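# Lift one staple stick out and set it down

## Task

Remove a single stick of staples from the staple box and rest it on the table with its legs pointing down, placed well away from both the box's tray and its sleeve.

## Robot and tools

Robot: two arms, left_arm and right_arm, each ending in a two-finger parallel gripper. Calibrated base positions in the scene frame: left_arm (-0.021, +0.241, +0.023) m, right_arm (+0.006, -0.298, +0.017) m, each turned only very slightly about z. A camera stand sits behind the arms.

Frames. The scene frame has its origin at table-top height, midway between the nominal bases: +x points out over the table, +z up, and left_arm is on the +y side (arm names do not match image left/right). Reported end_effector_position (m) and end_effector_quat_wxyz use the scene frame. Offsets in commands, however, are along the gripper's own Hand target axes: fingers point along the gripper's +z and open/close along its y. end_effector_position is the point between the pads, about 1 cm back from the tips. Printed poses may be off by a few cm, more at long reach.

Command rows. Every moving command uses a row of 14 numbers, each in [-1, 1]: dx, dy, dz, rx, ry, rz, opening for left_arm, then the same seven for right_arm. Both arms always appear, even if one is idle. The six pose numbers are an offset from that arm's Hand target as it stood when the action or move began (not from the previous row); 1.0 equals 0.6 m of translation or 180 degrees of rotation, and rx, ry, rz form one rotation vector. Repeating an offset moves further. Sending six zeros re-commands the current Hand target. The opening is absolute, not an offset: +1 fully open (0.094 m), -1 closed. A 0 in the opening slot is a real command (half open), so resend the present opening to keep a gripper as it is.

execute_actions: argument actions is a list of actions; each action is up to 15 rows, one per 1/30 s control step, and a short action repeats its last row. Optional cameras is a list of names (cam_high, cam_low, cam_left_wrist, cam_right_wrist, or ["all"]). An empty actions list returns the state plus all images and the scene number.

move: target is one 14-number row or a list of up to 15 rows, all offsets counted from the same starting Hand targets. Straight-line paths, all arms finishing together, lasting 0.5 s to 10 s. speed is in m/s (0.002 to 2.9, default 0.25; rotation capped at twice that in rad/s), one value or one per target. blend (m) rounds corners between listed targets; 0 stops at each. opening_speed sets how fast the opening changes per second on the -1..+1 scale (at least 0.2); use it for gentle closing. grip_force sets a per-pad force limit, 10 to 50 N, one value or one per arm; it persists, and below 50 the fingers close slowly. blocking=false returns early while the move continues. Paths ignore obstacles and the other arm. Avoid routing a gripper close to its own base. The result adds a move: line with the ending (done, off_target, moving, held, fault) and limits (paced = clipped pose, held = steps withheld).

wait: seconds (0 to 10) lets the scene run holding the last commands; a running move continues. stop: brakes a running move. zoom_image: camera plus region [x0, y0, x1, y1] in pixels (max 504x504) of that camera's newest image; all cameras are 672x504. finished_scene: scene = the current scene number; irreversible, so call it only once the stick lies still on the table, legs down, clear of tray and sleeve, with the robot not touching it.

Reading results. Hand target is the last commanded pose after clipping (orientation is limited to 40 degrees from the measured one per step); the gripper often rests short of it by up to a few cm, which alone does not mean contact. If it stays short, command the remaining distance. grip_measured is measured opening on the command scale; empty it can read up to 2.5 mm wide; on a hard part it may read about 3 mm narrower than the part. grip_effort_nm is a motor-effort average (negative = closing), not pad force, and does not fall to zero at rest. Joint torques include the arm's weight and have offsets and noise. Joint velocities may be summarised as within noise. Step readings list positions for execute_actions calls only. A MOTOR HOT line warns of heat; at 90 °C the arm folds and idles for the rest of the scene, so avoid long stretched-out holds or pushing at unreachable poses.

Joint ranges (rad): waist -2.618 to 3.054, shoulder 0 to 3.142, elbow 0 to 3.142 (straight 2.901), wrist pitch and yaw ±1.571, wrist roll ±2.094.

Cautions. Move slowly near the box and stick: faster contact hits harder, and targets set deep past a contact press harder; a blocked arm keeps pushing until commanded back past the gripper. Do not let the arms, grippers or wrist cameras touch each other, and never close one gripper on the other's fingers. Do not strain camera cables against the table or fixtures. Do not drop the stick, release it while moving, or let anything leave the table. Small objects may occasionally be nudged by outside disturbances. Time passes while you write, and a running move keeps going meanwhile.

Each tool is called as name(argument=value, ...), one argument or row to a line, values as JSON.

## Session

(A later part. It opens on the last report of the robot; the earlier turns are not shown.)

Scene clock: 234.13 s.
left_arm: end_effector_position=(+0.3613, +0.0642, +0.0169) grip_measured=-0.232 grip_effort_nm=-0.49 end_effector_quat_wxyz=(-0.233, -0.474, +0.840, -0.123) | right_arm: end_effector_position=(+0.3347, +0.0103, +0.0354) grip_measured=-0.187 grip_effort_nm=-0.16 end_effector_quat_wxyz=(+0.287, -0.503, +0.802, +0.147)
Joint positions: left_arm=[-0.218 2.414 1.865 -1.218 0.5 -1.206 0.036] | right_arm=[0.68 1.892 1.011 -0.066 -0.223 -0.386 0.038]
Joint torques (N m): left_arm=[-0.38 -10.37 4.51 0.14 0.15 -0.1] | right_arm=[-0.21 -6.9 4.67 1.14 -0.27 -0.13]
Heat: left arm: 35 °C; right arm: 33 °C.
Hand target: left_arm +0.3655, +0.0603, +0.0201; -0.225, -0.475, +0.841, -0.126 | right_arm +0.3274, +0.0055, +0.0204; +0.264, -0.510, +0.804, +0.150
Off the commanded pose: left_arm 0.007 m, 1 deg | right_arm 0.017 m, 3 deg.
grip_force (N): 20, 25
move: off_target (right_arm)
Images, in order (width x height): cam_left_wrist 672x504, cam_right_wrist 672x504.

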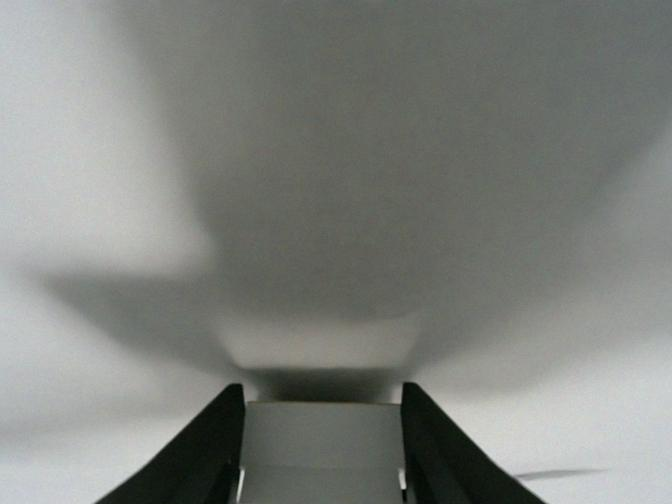

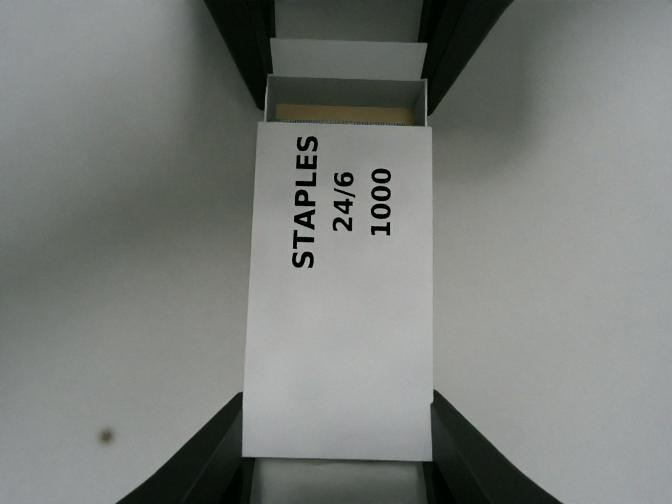

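move(
  target=[-0.055,0,-0.031,0,0,0,-0.25,0,0,0,0,0,0,-0.2],
  speed=0.05,
  cameras=["cam_left_wrist","cam_right_wrist","cam_low"],
)

Scene clock: 241.70 s.
left_arm: end_effector_position=(+0.3674, +0.0721, +0.0209) grip_measured=-0.232 grip_effort_nm=-0.50 end_effector_quat_wxyz=(-0.254, -0.469, +0.836, -0.128) | right_arm: end_effector_position=(+0.3389, +0.0166, +0.0414) grip_measured=-0.195 grip_effort_nm=-0.27 end_effector_quat_wxyz=(+0.303, -0.504, +0.794, +0.153)
Joint positions: left_arm=[-0.185 2.466 1.957 -1.307 0.528 -1.153 0.036] | right_arm=[0.682 1.892 1.012 -0.031 -0.232 -0.386 0.038]
Joint torques (N m): left_arm=[3.25 -9.63 6.43 -0.06 -0.12 0.11] | right_arm=[-0.2 -7.05 4.72 0.84 -0.16 -0.13]
Heat: left arm: 35 °C; right arm: 33 °C.
Hand target: left_arm +0.3851, +0.0927, +0.0198; -0.225, -0.475, +0.841, -0.126 | right_arm +0.3274, +0.0055, +0.0204; +0.264, -0.510, +0.804, +0.150
Off the commanded pose: left_arm 0.027 m, 3 deg | right_arm 0.026 m, 5 deg.
grip_force (N): 20, 25
move: off_target (left_arm, right_arm)
Images, in order (width x height): cam_low 672x504, cam_left_wrist 672x504, cam_right_wrist 672x504.

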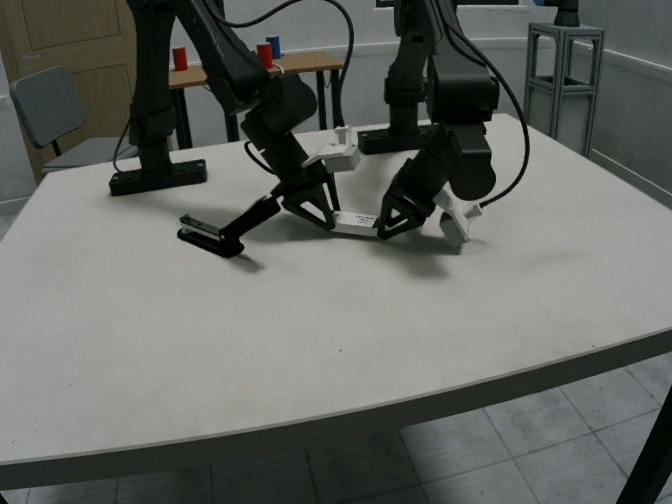

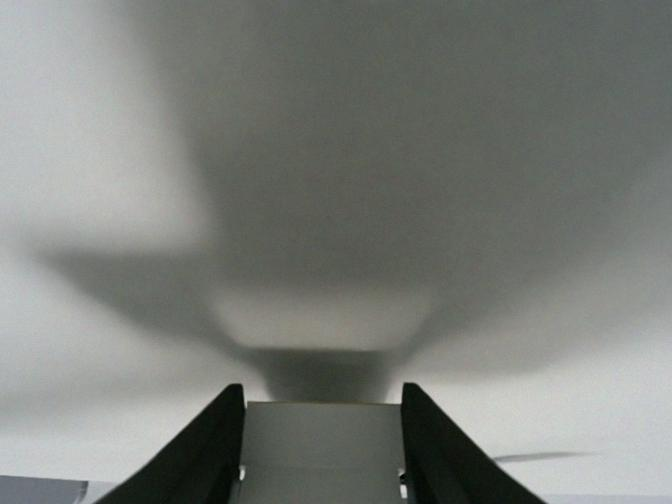

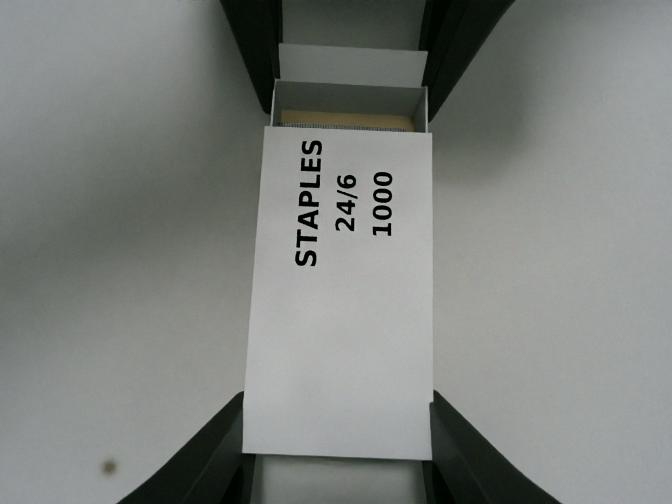

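move(
  target=[-0.0137,0,-0.008,0,0,0,-0.25,0.041,0,-0.028,0,0,0,-0.22],
  speed=0.04,
  cameras=["cam_right_wrist","cam_low"],
)

Scene clock: 246.53 s.
left_arm: end_effector_position=(+0.3644, +0.0692, +0.0221) grip_measured=-0.233 grip_effort_nm=-0.50 end_effector_quat_wxyz=(-0.273, -0.470, +0.830, -0.130) | right_arm: end_effector_position=(+0.3349, +0.0114, +0.0378) grip_measured=-0.212 grip_effort_nm=-0.56 end_effector_quat_wxyz=(+0.322, -0.500, +0.785, +0.172)
Joint positions: left_arm=[-0.184 2.488 1.985 -1.345 0.554 -1.146 0.036] | right_arm=[0.66 1.877 0.929 0.081 -0.278 -0.389 0.037]
Joint torques (N m): left_arm=[5.07 -10 6.87 0.01 -0.36 0.2] | right_arm=[-1.44 -11.62 2.35 0.23 -0.04 -0.42]
Heat: left arm: 35 °C; right arm: 33 °C.
Hand target: left_arm +0.3900, +0.1008, +0.0198; -0.225, -0.475, +0.841, -0.126 | right_arm +0.3145, -0.0214, +0.0199; +0.264, -0.510, +0.804, +0.150
Off the commanded pose: left_arm 0.041 m, 6 deg | right_arm 0.043 m, 8 deg.
grip_force (N): 20, 25
move: off_target (left_arm, right_arm)
Images, in order (width x height): cam_low 672x504, cam_right_wrist 672x504.

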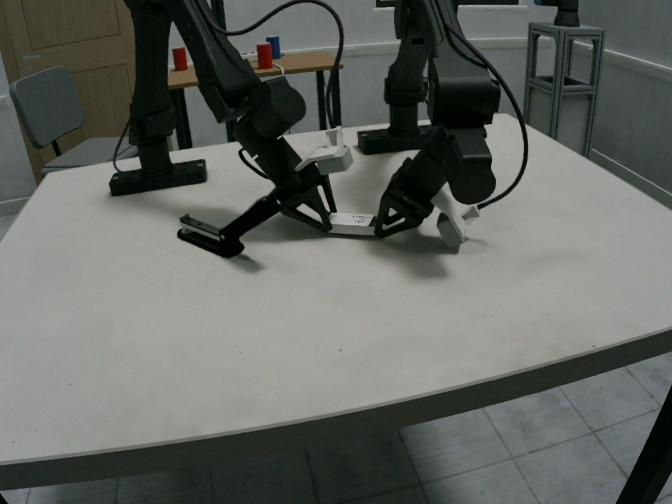

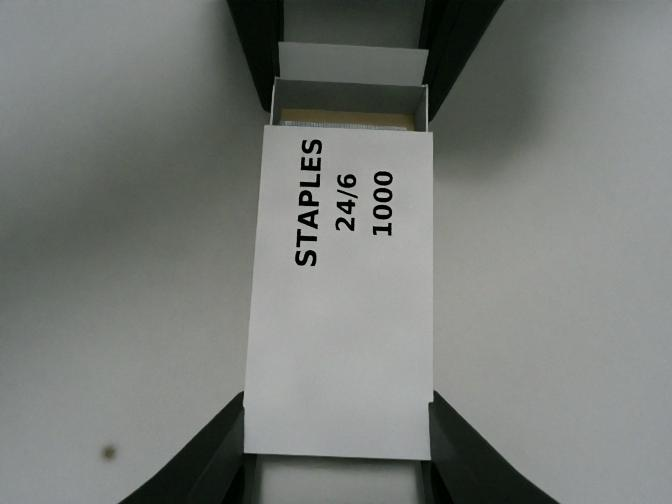

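move(
  target=[0,0,0,0,0,0,-0.25,0,0,0,0,0,0,-0.16],
  opening_speed=0.2,
  cameras=["cam_right_wrist","cam_low"],
)

Scene clock: 249.77 s.
left_arm: end_effector_position=(+0.3830, +0.1041, +0.0192) grip_measured=-0.233 grip_effort_nm=-0.50 end_effector_quat_wxyz=(-0.235, -0.483, +0.835, -0.123) | right_arm: end_effector_position=(+0.3289, -0.0024, +0.0303) grip_measured=-0.162 grip_effort_nm=0.12 end_effector_quat_wxyz=(+0.301, -0.505, +0.792, +0.164)
Joint positions: left_arm=[-0.121 2.488 2.006 -1.333 0.482 -1.121 0.036] | right_arm=[0.643 1.863 0.912 0.032 -0.278 -0.414 0.039]
Joint torques (N m): left_arm=[-0.47 -9.66 6.22 0.01 0.16 0.12] | right_arm=[-0.49 -10.43 3.47 0.51 -0.03 -0.2]
Heat: left arm: 35 °C; right arm: 33 °C.
Hand target: left_arm +0.3900, +0.1008, +0.0198; -0.225, -0.475, +0.841, -0.126 | right_arm +0.3145, -0.0214, +0.0199; +0.264, -0.510, +0.804, +0.150
Off the commanded pose: left_arm 0.008 m, 2 deg | right_arm 0.026 m, 5 deg.
grip_force (N): 20, 25
move: off_target (right_arm)
Images, in order (width x height): cam_low 672x504, cam_right_wrist 672x504.

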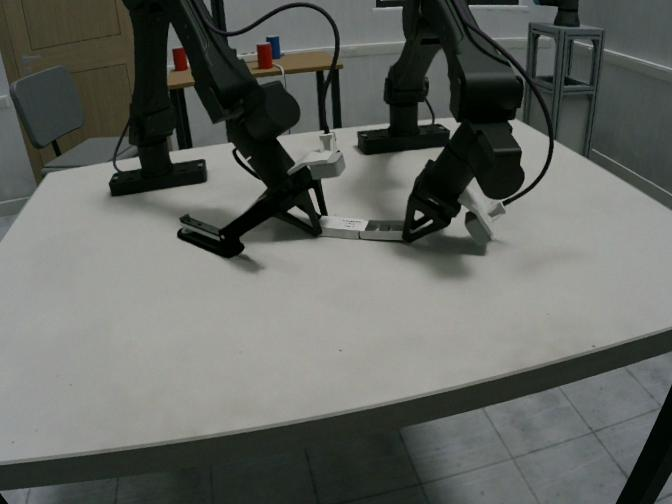

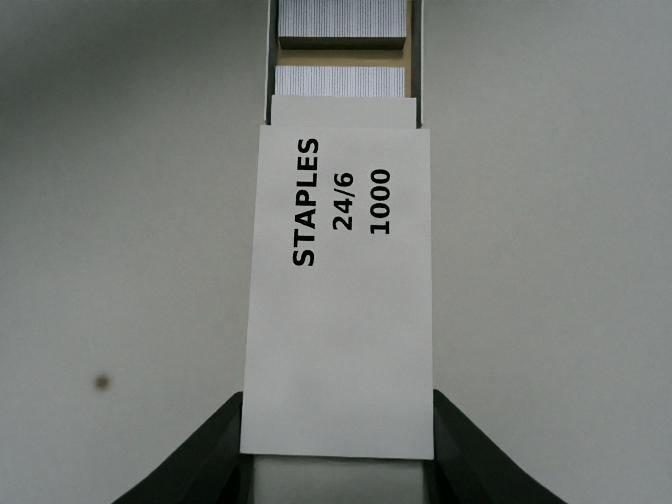

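move(
  target=[-0.035,0,-0.02,0,0,0,-0.25,0,0,0,0,0,0,-0.16],
  speed=0.05,
  cameras=["cam_high","cam_right_wrist","cam_low","cam_left_wrist"],
)

zoom_image(
  camera="cam_low",
  region=[300, 160, 520, 270],
)

Scene clock: 255.43 s.
left_arm: end_effector_position=(+0.4007, +0.1205, +0.0177) grip_measured=-0.233 grip_effort_nm=-0.50 end_effector_quat_wxyz=(-0.228, -0.483, +0.835, -0.131) | right_arm: end_effector_position=(+0.3289, -0.0024, +0.0303) grip_measured=-0.162 grip_effort_nm=0.13 end_effector_quat_wxyz=(+0.301, -0.505, +0.792, +0.164)
Joint positions: left_arm=[-0.08 2.549 2.116 -1.381 0.477 -1.08 0.036] | right_arm=[0.643 1.863 0.912 0.032 -0.278 -0.414 0.039]
Joint torques (N m): left_arm=[0.39 -9.87 6.22 -0.27 0.1 0.12] | right_arm=[-0.47 -10.44 3.47 0.51 -0.03 -0.21]
Heat: left arm: 35 °C; right arm: 33 °C.
Hand target: left_arm +0.4026, +0.1215, +0.0197; -0.225, -0.475, +0.841, -0.126 | right_arm +0.3145, -0.0214, +0.0199; +0.264, -0.510, +0.804, +0.150
Off the commanded pose: left_arm 0.003 m, 1 deg | right_arm 0.026 m, 5 deg.
grip_force (N): 20, 25
move: off_target (right_arm)

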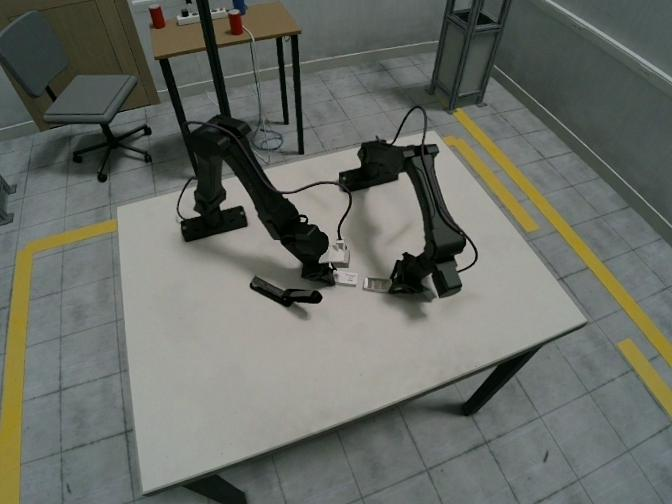

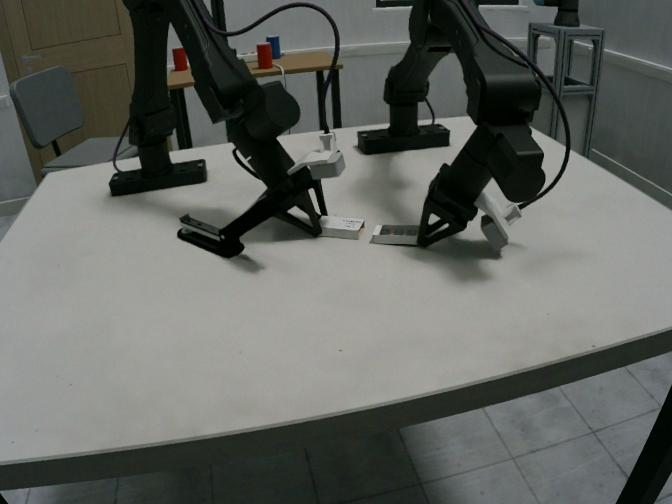

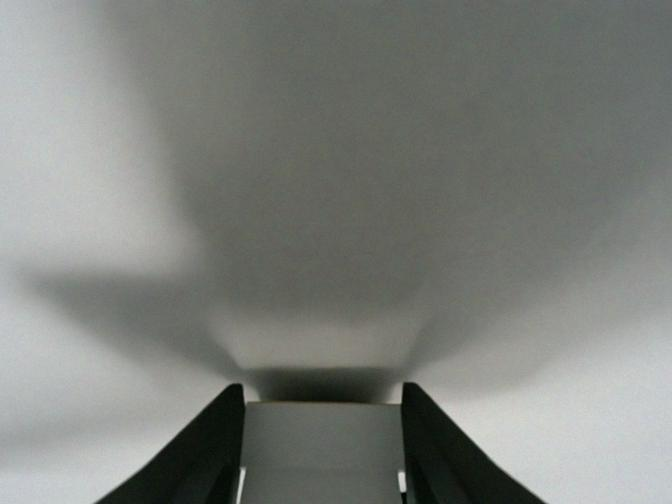

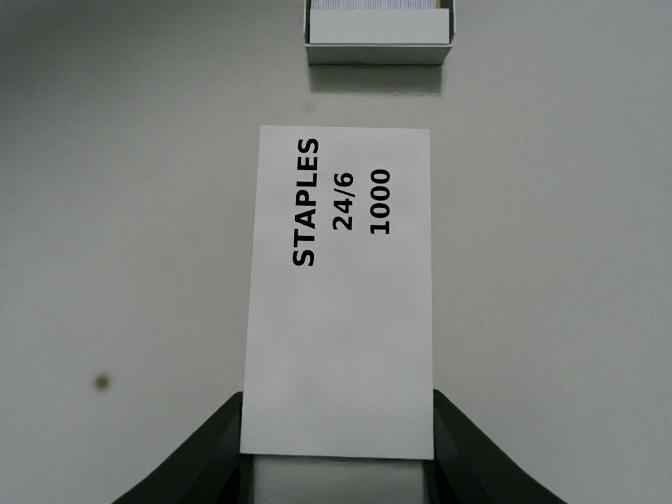

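Scaled by 2.291 from the camera's 672x504 image, which has a finer 960x720 frame.

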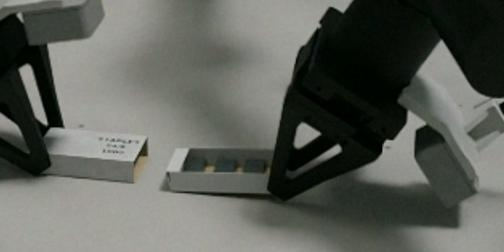

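move(
  target=[-0.0067,0,0.0115,0,0,0,-0.25,-0.036,-0.004,0.017,0,0,0,-0.16],
  speed=0.04,
  cameras=["cam_low"],
)

zoom_image(
  camera="cam_low",
  region=[300, 160, 520, 270],
)

Scene clock: 264.87 s.
left_arm: end_effector_position=(+0.3999, +0.1206, +0.0152) grip_measured=-0.233 grip_effort_nm=-0.50 end_effector_quat_wxyz=(-0.230, -0.483, +0.835, -0.129) | right_arm: end_effector_position=(+0.3297, -0.0057, +0.0312) grip_measured=-0.162 grip_effort_nm=0.12 end_effector_quat_wxyz=(+0.283, -0.504, +0.802, +0.151)
Joint positions: left_arm=[-0.08 2.555 2.116 -1.381 0.477 -1.08 0.036] | right_arm=[0.646 1.863 0.954 -0.052 -0.252 -0.414 0.039]
Joint torques (N m): left_arm=[0.34 -9.74 4.97 -0.05 0.09 0.1] | right_arm=[0.58 -6.04 7.99 0.91 -0.02 0.01]
Heat: left arm: 36 °C; right arm: 33 °C.
Hand target: left_arm +0.4026, +0.1215, +0.0117; -0.225, -0.475, +0.841, -0.126 | right_arm +0.3268, -0.0012, +0.0241; +0.264, -0.510, +0.804, +0.150
Off the commanded pose: left_arm 0.004 m, 1 deg | right_arm 0.009 m, 2 deg.
grip_force (N): 20, 25
move: done
Images, in order (width x height): cam_low 672x504.

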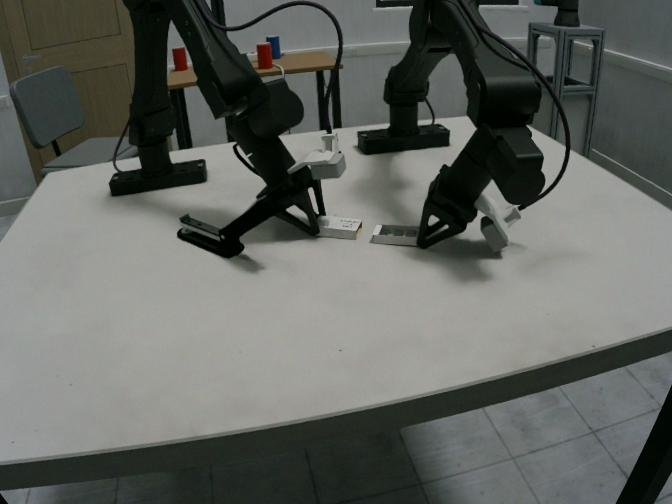

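Scaled by 2.291 from the camera's 672x504 image, which has a finer 960x720 frame.

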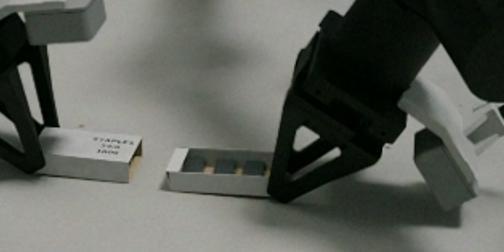

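move(
  target=[
    [-0.004,0,0.007,0,0,0,-0.25,0.004,0,0.006,0,0,0,-0.16],
    [-0.004,0,0.007,0,0,0,0.0,0.004,0,0.006,0,0,0,0.1],
  ],
  speed=0.03,
  opening_speed=0.3,
  cameras=["cam_low","cam_right_wrist","cam_left_wrist"],
)

zoom_image(
  camera="cam_low",
  region=[300, 160, 520, 270],
)

Scene clock: 270.23 s.
left_arm: end_effector_position=(+0.3999, +0.1206, +0.0152) grip_measured=-0.002 grip_effort_nm=0.11 end_effector_quat_wxyz=(-0.229, -0.478, +0.838, -0.130) | right_arm: end_effector_position=(+0.3307, -0.0050, +0.0295) grip_measured=+0.098 grip_effort_nm=0.13 end_effector_quat_wxyz=(+0.281, -0.504, +0.802, +0.151)
Joint positions: left_arm=[-0.08 2.555 2.116 -1.381 0.477 -1.067 0.047] | right_arm=[0.646 1.872 0.96 -0.052 -0.252 -0.414 0.052]
Joint torques (N m): left_arm=[0.32 -9.28 4.23 0.11 0.07 0.1] | right_arm=[0.55 -5.82 7.1 1.05 -0.02 0]
Heat: left arm: 36 °C; right arm: 34 °C.
Hand target: left_arm +0.4025, +0.1215, +0.0069; -0.225, -0.475, +0.841, -0.126 | right_arm +0.3269, -0.0011, +0.0198; +0.264, -0.510, +0.804, +0.150
Off the commanded pose: left_arm 0.009 m, 1 deg | right_arm 0.011 m, 2 deg.
grip_force (N): 20, 25
move: off_target (right_arm); target 2's new opening was sent with right_arm's hand 0.011 m and 2 deg from that target
Images, in order (width x height): cam_low 672x504, cam_left_wrist 672x504, cam_right_wrist 672x504.

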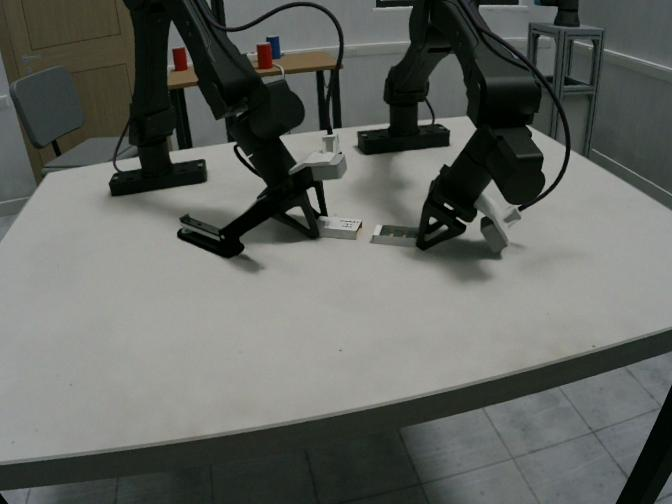

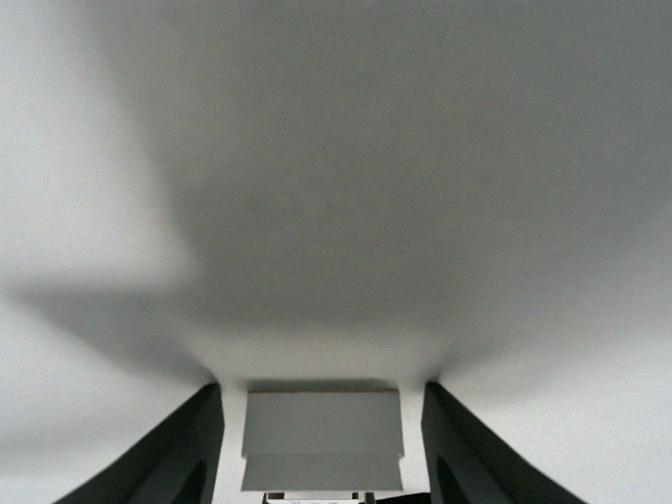

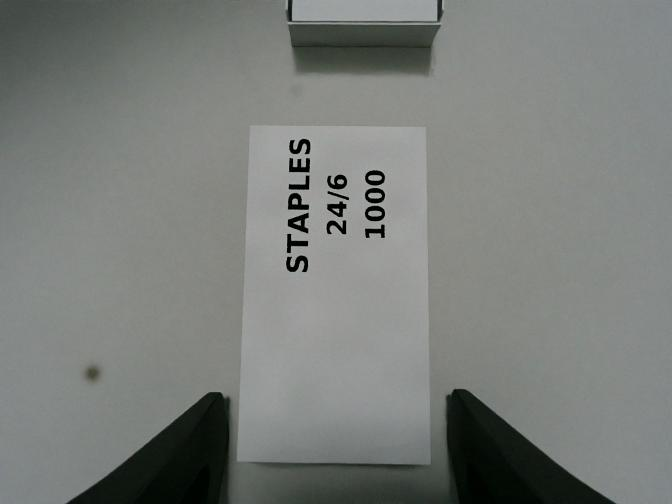

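Scaled by 2.291 from the camera's 672x504 image, which has a finer 960x720 frame.

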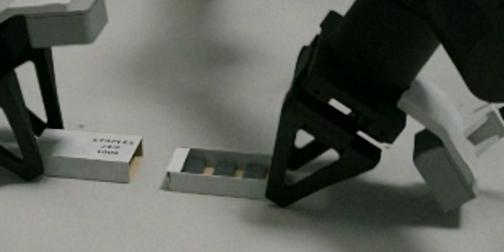

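move(
  target=[0,0,-0.17,0,0,0,0.3,0,0,-0.25,0,0,0,0.3],
  speed=0.12,
  cameras=["cam_low","cam_high","cam_right_wrist","cam_left_wrist"],
)

zoom_image(
  camera="cam_high",
  region=[310, 250, 430, 320],
)

Scene clock: 275.27 s.
left_arm: end_effector_position=(+0.4237, +0.1642, +0.0636) grip_measured=+0.298 grip_effort_nm=0.10 end_effector_quat_wxyz=(-0.199, -0.498, +0.831, -0.148) | right_arm: end_effector_position=(+0.2886, -0.0831, +0.1209) grip_measured=+0.298 grip_effort_nm=0.13 end_effector_quat_wxyz=(+0.251, -0.501, +0.817, +0.136)
Joint positions: left_arm=[0.016 2.56 2.333 -1.552 0.459 -1.028 0.061] | right_arm=[0.52 1.454 0.954 -0.562 -0.287 -0.521 0.061]
Joint torques (N m): left_arm=[0.51 -15.76 6.13 -0.21 0.12 0.08] | right_arm=[-0.44 -7.98 9.35 0.76 -0.49 -0.15]
Heat: left arm: 36 °C; right arm: 34 °C.
Hand target: left_arm +0.4290, +0.1650, +0.0953; -0.225, -0.475, +0.841, -0.126 | right_arm +0.2862, -0.0778, +0.1421; +0.264, -0.510, +0.804, +0.150
Off the commanded pose: left_arm 0.032 m, 5 deg | right_arm 0.022 m, 3 deg.
joint sent to its limit (left arm) — joint 4 (wrist pitch), lower limit. The joint targets are off in position and orientation.
grip_force (N): 20, 25
move: off_target (left_arm, right_arm)

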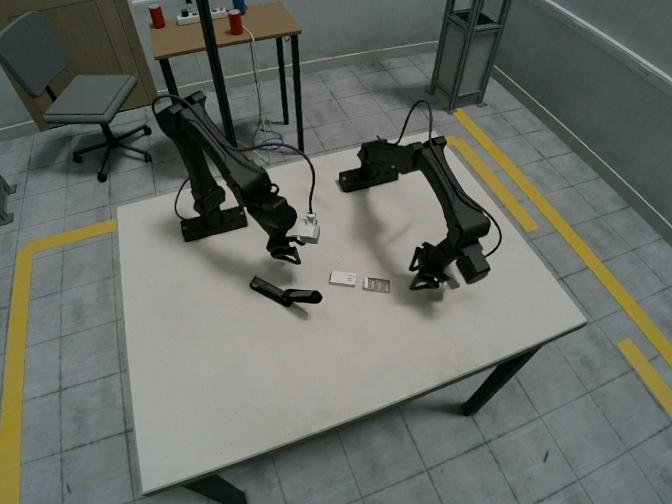

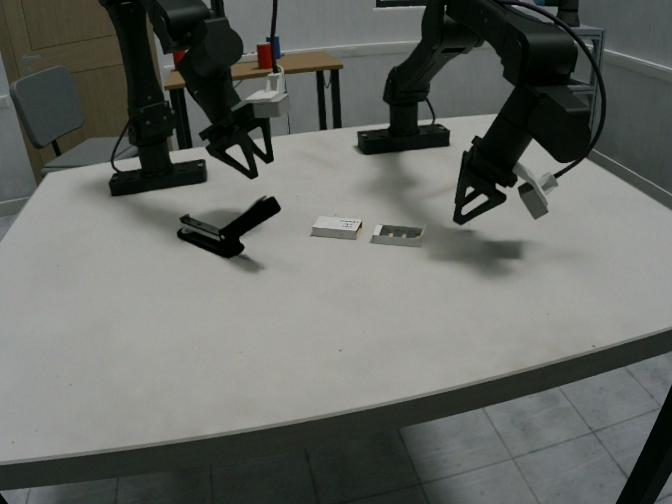

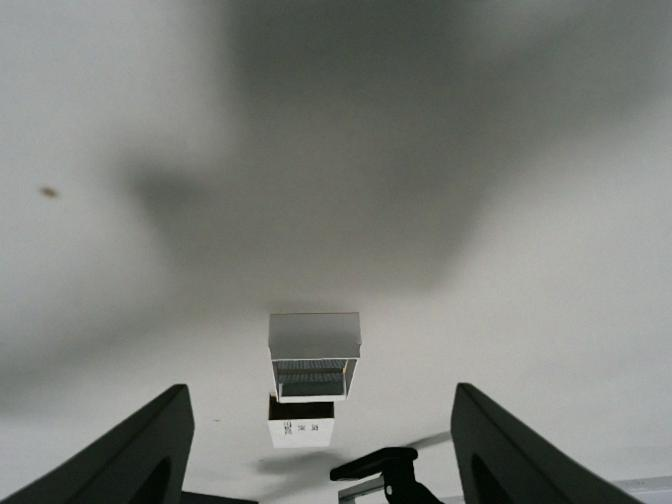

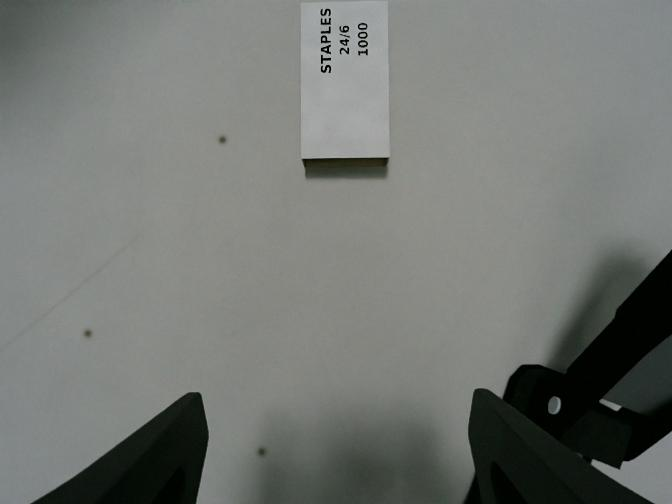

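Scaled by 4.200 from the camera's 672x504 image, which has a finer 960x720 frame.

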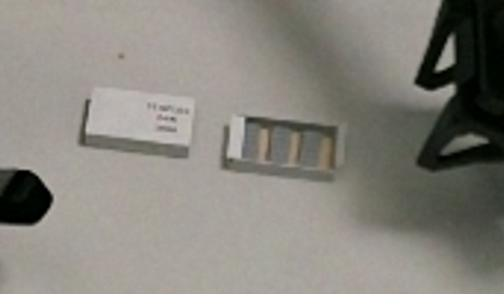

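move(
  target=[
    [0.042,0,-0.072,0,0,0,0.3,0,0,0,0,0,0,0.3],
    [0.146,0.003,0.02,-0.129,-0.131,0.487,0.3,0,0,0,0,0,0,0.3],
  ],
  speed=0.15,
  blend=0.03,
  cameras=["cam_low","cam_high","cam_left_wrist"],
)

Scene clock: 289.87 s.
left_arm: end_effector_position=(+0.3790, +0.0997, +0.1068) grip_measured=+0.298 grip_effort_nm=0.10 end_effector_quat_wxyz=(-0.039, +0.254, +0.966, +0.000) | right_arm: end_effector_position=(+0.2883, -0.0832, +0.1207) grip_measured=+0.298 grip_effort_nm=0.13 end_effector_quat_wxyz=(+0.250, -0.501, +0.817, +0.136)
Joint positions: left_arm=[-0.328 2.282 2.1 -1.467 0.006 0.175 0.061] | right_arm=[0.52 1.454 0.954 -0.563 -0.287 -0.521 0.061]
Joint torques (N m): left_arm=[-0.7 -14.52 3.54 0.42 -0.07 0.13] | right_arm=[-0.46 -8.01 9.36 0.77 -0.5 -0.15]
Heat: left arm: 35 °C; right arm: 37 °C.
Hand target: left_arm +0.3851, +0.0959, +0.1286; +0.001, +0.267, +0.964, -0.001 | right_arm +0.2862, -0.0778, +0.1421; +0.264, -0.510, +0.804, +0.150
Off the commanded pose: left_arm 0.023 m, 5 deg | right_arm 0.022 m, 3 deg.
grip_force (N): 20, 25
move: off_target (left_arm, right_arm)
Images, in order (width x height): cam_high 672x504, cam_low 672x504, cam_left_wrist 672x504.

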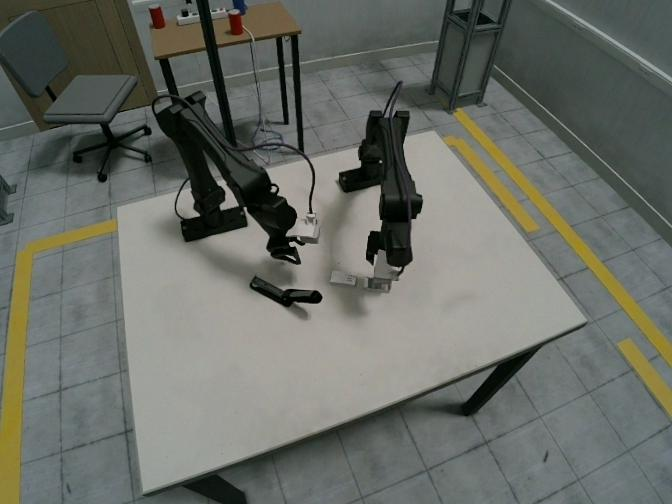

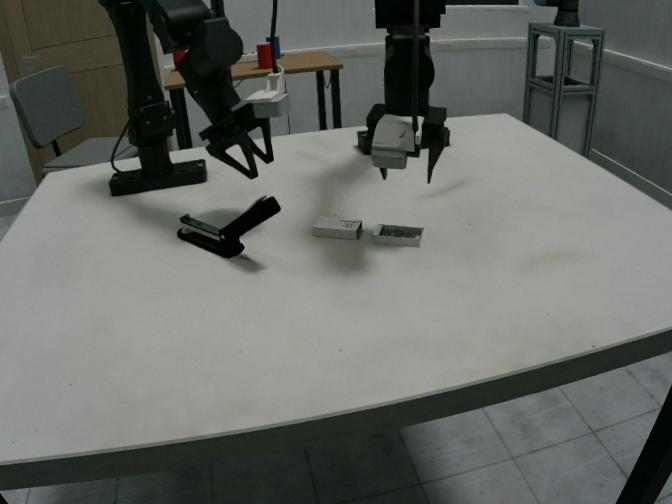

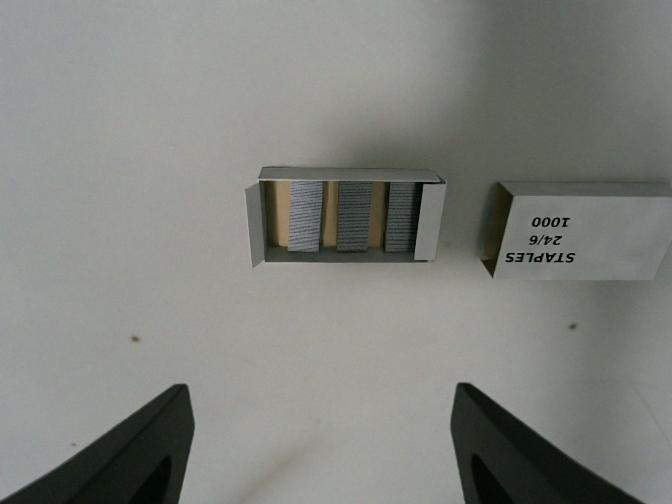

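zoom_image(
  camera="cam_low",
  region=[360, 90, 470, 200],
)

zoom_image(
  camera="cam_left_wrist",
  region=[230, 150, 460, 280],
)

Scaled by 4.582 from the camera's 672x504 image, which has a finer 960x720 frame.

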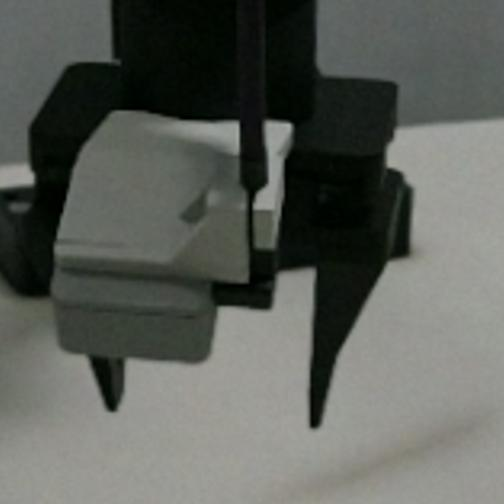

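Scaled by 2.191 from the camera's 672x504 image, which has a finer 960x720 frame.

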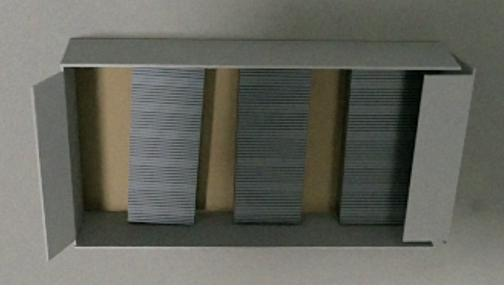

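move(
  target=[-0.0233,0.01,0.085,0,-0.02,0,-0.6,0,0,0,0,0,0,0.3],
  speed=0.1,
  cameras=["cam_low","cam_left_wrist"],
  grip_force=[25,25],
)

zoom_image(
  camera="cam_low",
  region=[340, 140, 470, 260],
)

Scene clock: 306.03 s.
left_arm: end_effector_position=(+0.3900, +0.0959, +0.0567) grip_measured=-0.598 grip_effort_nm=-0.15 end_effector_quat_wxyz=(-0.008, +0.260, +0.966, -0.003) | right_arm: end_effector_position=(+0.2883, -0.0832, +0.1207) grip_measured=+0.298 grip_effort_nm=0.13 end_effector_quat_wxyz=(+0.250, -0.501, +0.817, +0.136)
Joint positions: left_arm=[-0.328 2.273 1.888 -1.201 0.006 0.187 0.019] | right_arm=[0.52 1.454 0.954 -0.563 -0.287 -0.521 0.061]
Joint torques (N m): left_arm=[0.42 -14.17 3.48 0.61 0 0.14] | right_arm=[-0.46 -8.01 9.35 0.77 -0.49 -0.15]
Heat: left arm: 35 °C; right arm: 38 °C.
Hand target: left_arm +0.4002, +0.0937, +0.0776; +0.031, +0.267, +0.963, -0.009 | right_arm +0.2862, -0.0778, +0.1421; +0.264, -0.510, +0.804, +0.150
Off the commanded pose: left_arm 0.023 m, 5 deg | right_arm 0.022 m, 3 deg.
grip_force (N): 25, 25
move: off_target (left_arm, right_arm)
Images, in order (width x height): cam_low 672x504, cam_left_wrist 672x504.

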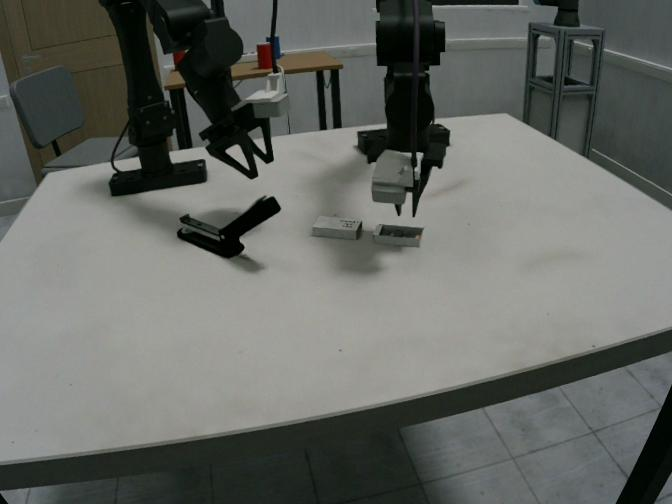

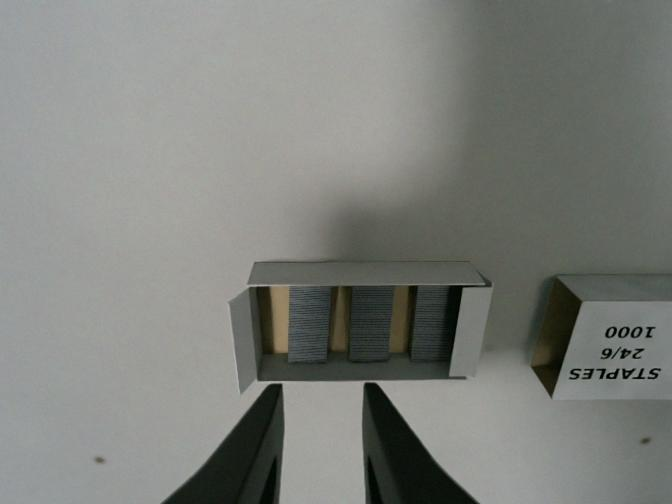

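Scaled by 3.877 from the camera's 672x504 image, which has a finer 960x720 frame.

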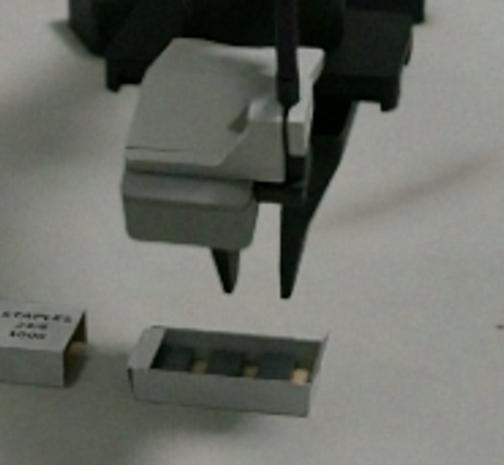

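move(
  target=[0.009,0.0077,0.035,0,0,0,-0.6,0,0,0,0,0,0,0.3],
  speed=0.08,
  cameras=["cam_low","cam_left_wrist"],
)

zoom_image(
  camera="cam_low",
  region=[340, 140, 470, 260],
)

Scene clock: 312.90 s.
left_arm: end_effector_position=(+0.3871, +0.0997, +0.0358) grip_measured=-0.598 grip_effort_nm=-0.15 end_effector_quat_wxyz=(-0.008, +0.263, +0.965, -0.003) | right_arm: end_effector_position=(+0.2883, -0.0832, +0.1207) grip_measured=+0.298 grip_effort_nm=0.13 end_effector_quat_wxyz=(+0.250, -0.501, +0.817, +0.136)
Joint positions: left_arm=[-0.322 2.273 1.804 -1.117 0.006 0.2 0.019] | right_arm=[0.52 1.454 0.954 -0.563 -0.287 -0.521 0.061]
Joint torques (N m): left_arm=[0.73 -14 3.49 0.58 0.03 0.13] | right_arm=[-0.46 -8.01 9.33 0.76 -0.49 -0.15]
Heat: left arm: 37 °C; right arm: 38 °C.
Hand target: left_arm +0.3991, +0.0997, +0.0563; +0.031, +0.267, +0.963, -0.009 | right_arm +0.2862, -0.0778, +0.1421; +0.264, -0.510, +0.804, +0.150
Off the commanded pose: left_arm 0.024 m, 5 deg | right_arm 0.022 m, 3 deg.
grip_force (N): 25, 25
move: off_target (left_arm, right_arm)
Images, in order (width x height): cam_low 672x504, cam_left_wrist 672x504.

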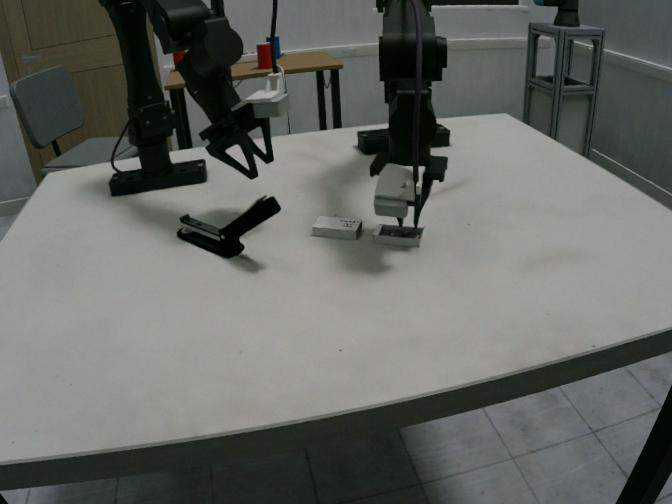

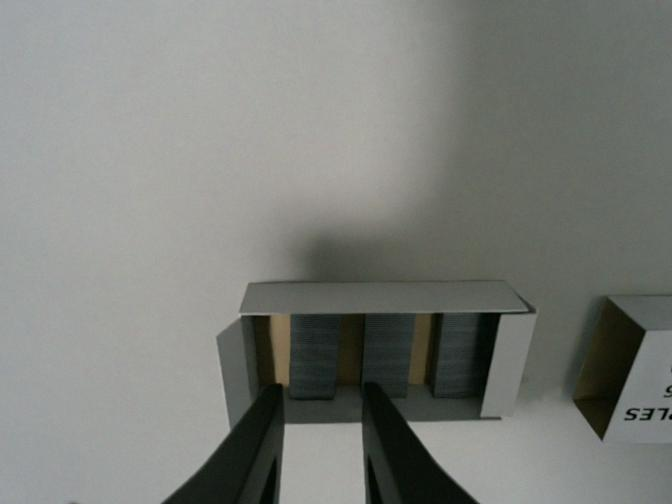

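Scaled by 3.877 from the camera's 672x504 image, which has a finer 960x720 frame.

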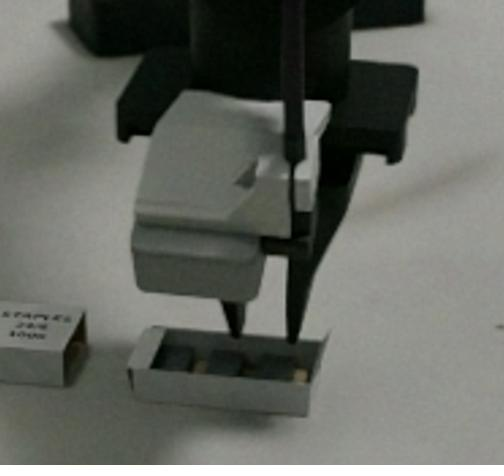

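move(
  target=[0.005,0.0042,0.016,0,0,0,-0.64,0,0,0,0,0,0,0.3],
  speed=0.05,
  cameras=["cam_left_wrist"],
)

zoom_image(
  camera="cam_left_wrist",
  region=[200, 280, 560, 480],
)

Scene clock: 318.77 s.
left_arm: end_effector_position=(+0.3857, +0.1030, +0.0264) grip_measured=-0.638 grip_effort_nm=-0.15 end_effector_quat_wxyz=(-0.008, +0.264, +0.965, -0.003) | right_arm: end_effector_position=(+0.2883, -0.0832, +0.1207) grip_measured=+0.298 grip_effort_nm=0.13 end_effector_quat_wxyz=(+0.250, -0.501, +0.817, +0.136)
Joint positions: left_arm=[-0.316 2.273 1.765 -1.078 0.006 0.207 0.017] | right_arm=[0.52 1.454 0.954 -0.563 -0.287 -0.521 0.061]
Joint torques (N m): left_arm=[0.75 -13.85 3.45 0.62 0.06 0.12] | right_arm=[-0.46 -7.99 9.36 0.76 -0.49 -0.15]
Heat: left arm: 38 °C; right arm: 39 °C.
Hand target: left_arm +0.3984, +0.1031, +0.0465; +0.031, +0.267, +0.963, -0.009 | right_arm +0.2862, -0.0778, +0.1421; +0.264, -0.510, +0.804, +0.150
Off the commanded pose: left_arm 0.024 m, 5 deg | right_arm 0.022 m, 3 deg.
grip_force (N): 25, 25
move: off_target (left_arm, right_arm)
Images, in order (width x height): cam_left_wrist 672x504.

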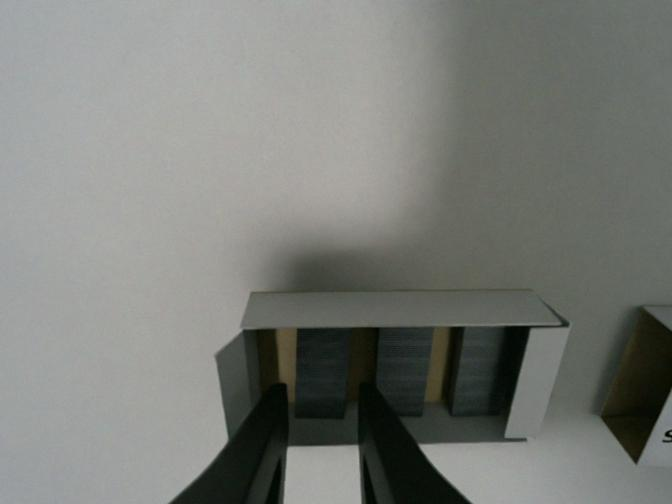

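Scaled by 1.400 from the camera's 672x504 image, which has a finer 960x720 frame.

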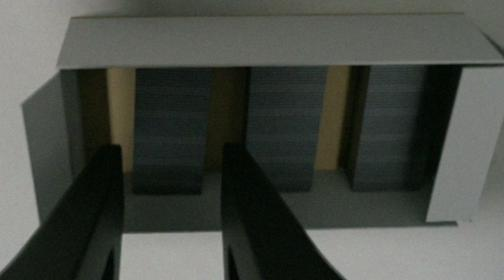

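move(
  target=[0,0,0.0165,0,0,0,-0.64,0,0,0,0,0,0,0.3],
  speed=0.03,
  cameras=["cam_left_wrist","cam_low"],
)

zoom_image(
  camera="cam_left_wrist",
  region=[200, 280, 560, 480],
)

Scene clock: 322.87 s.
left_arm: end_effector_position=(+0.3874, +0.1024, +0.0215) grip_measured=-0.638 grip_effort_nm=-0.15 end_effector_quat_wxyz=(-0.002, +0.264, +0.965, -0.003) | right_arm: end_effector_position=(+0.2883, -0.0832, +0.1207) grip_measured=+0.298 grip_effort_nm=0.13 end_effector_quat_wxyz=(+0.250, -0.501, +0.817, +0.136)
Joint positions: left_arm=[-0.316 2.273 1.745 -1.046 0.006 0.207 0.017] | right_arm=[0.52 1.454 0.954 -0.563 -0.287 -0.521 0.061]
Joint torques (N m): left_arm=[0.65 -12.79 3.37 0.63 0.07 0.1] | right_arm=[-0.44 -7.99 9.35 0.77 -0.49 -0.16]
Heat: left arm: 38 °C; right arm: 39 °C.
Hand target: left_arm +0.3989, +0.1027, +0.0367; +0.031, +0.267, +0.963, -0.009 | right_arm +0.2862, -0.0778, +0.1421; +0.264, -0.510, +0.804, +0.150
Off the commanded pose: left_arm 0.019 m, 4 deg | right_arm 0.022 m, 3 deg.
grip_force (N): 25, 25
move: off_target (left_arm, right_arm)
Images, in order (width x height): cam_low 672x504, cam_left_wrist 672x504.

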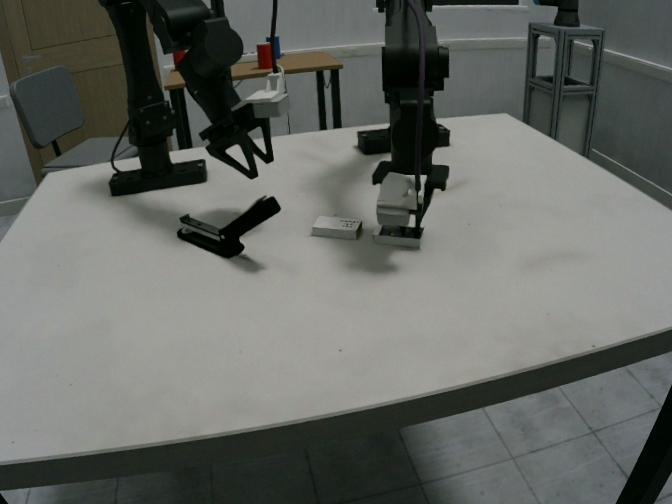

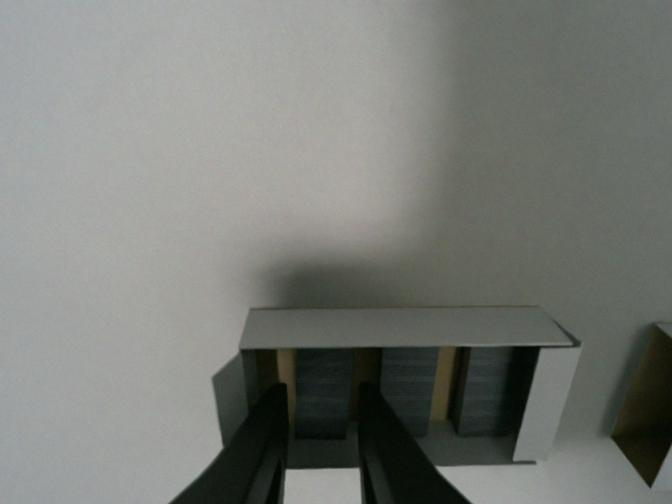

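Scaled by 1.400 from the camera's 672x504 image, which has a finer 960x720 frame.

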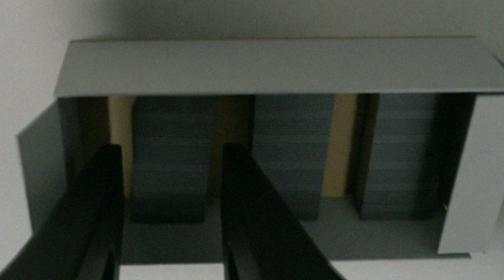

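move(
  target=[0,0,0.005,0,0,0,-0.64,0,0,0,0,0,0,0.3],
  speed=0.03,
  cameras=["cam_left_wrist"],
)

zoom_image(
  camera="cam_left_wrist",
  region=[200, 280, 560, 480],
)

Scene clock: 326.53 s.
left_arm: end_effector_position=(+0.3895, +0.1017, +0.0216) grip_measured=-0.638 grip_effort_nm=-0.15 end_effector_quat_wxyz=(+0.003, +0.264, +0.965, -0.003) | right_arm: end_effector_position=(+0.2883, -0.0832, +0.1207) grip_measured=+0.298 grip_effort_nm=0.13 end_effector_quat_wxyz=(+0.250, -0.501, +0.817, +0.136)
Joint positions: left_arm=[-0.316 2.273 1.745 -1.037 0.006 0.207 0.017] | right_arm=[0.52 1.454 0.954 -0.563 -0.287 -0.521 0.061]
Joint torques (N m): left_arm=[0.66 -12.51 3.11 0.64 0.07 0.11] | right_arm=[-0.46 -7.99 9.33 0.76 -0.5 -0.15]
Heat: left arm: 38 °C; right arm: 39 °C.
Hand target: left_arm +0.3991, +0.1026, +0.0337; +0.031, +0.267, +0.963, -0.009 | right_arm +0.2862, -0.0778, +0.1421; +0.264, -0.510, +0.804, +0.150
Off the commanded pose: left_arm 0.015 m, 3 deg | right_arm 0.022 m, 3 deg.
grip_force (N): 25, 25
move: off_target (left_arm, right_arm)
Images, in order (width x height): cam_left_wrist 672x504.

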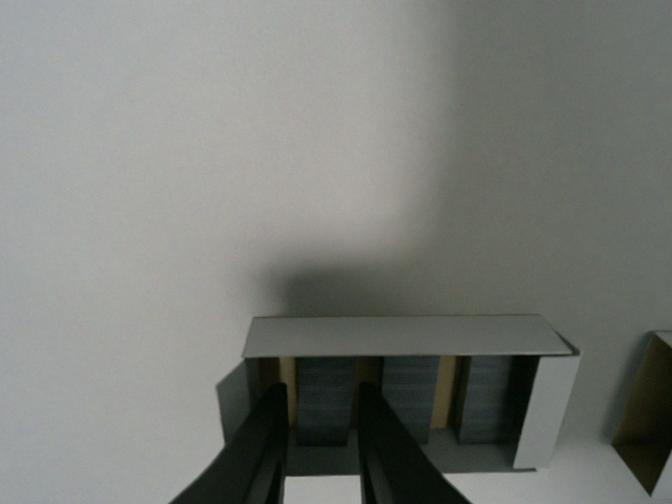

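Scaled by 1.400 from the camera's 672x504 image, which has a finer 960x720 frame.

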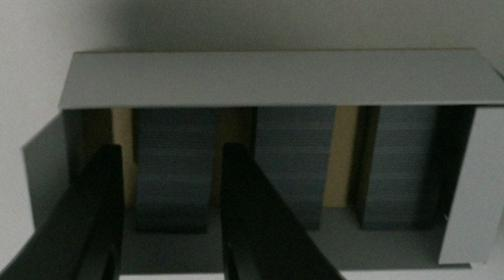

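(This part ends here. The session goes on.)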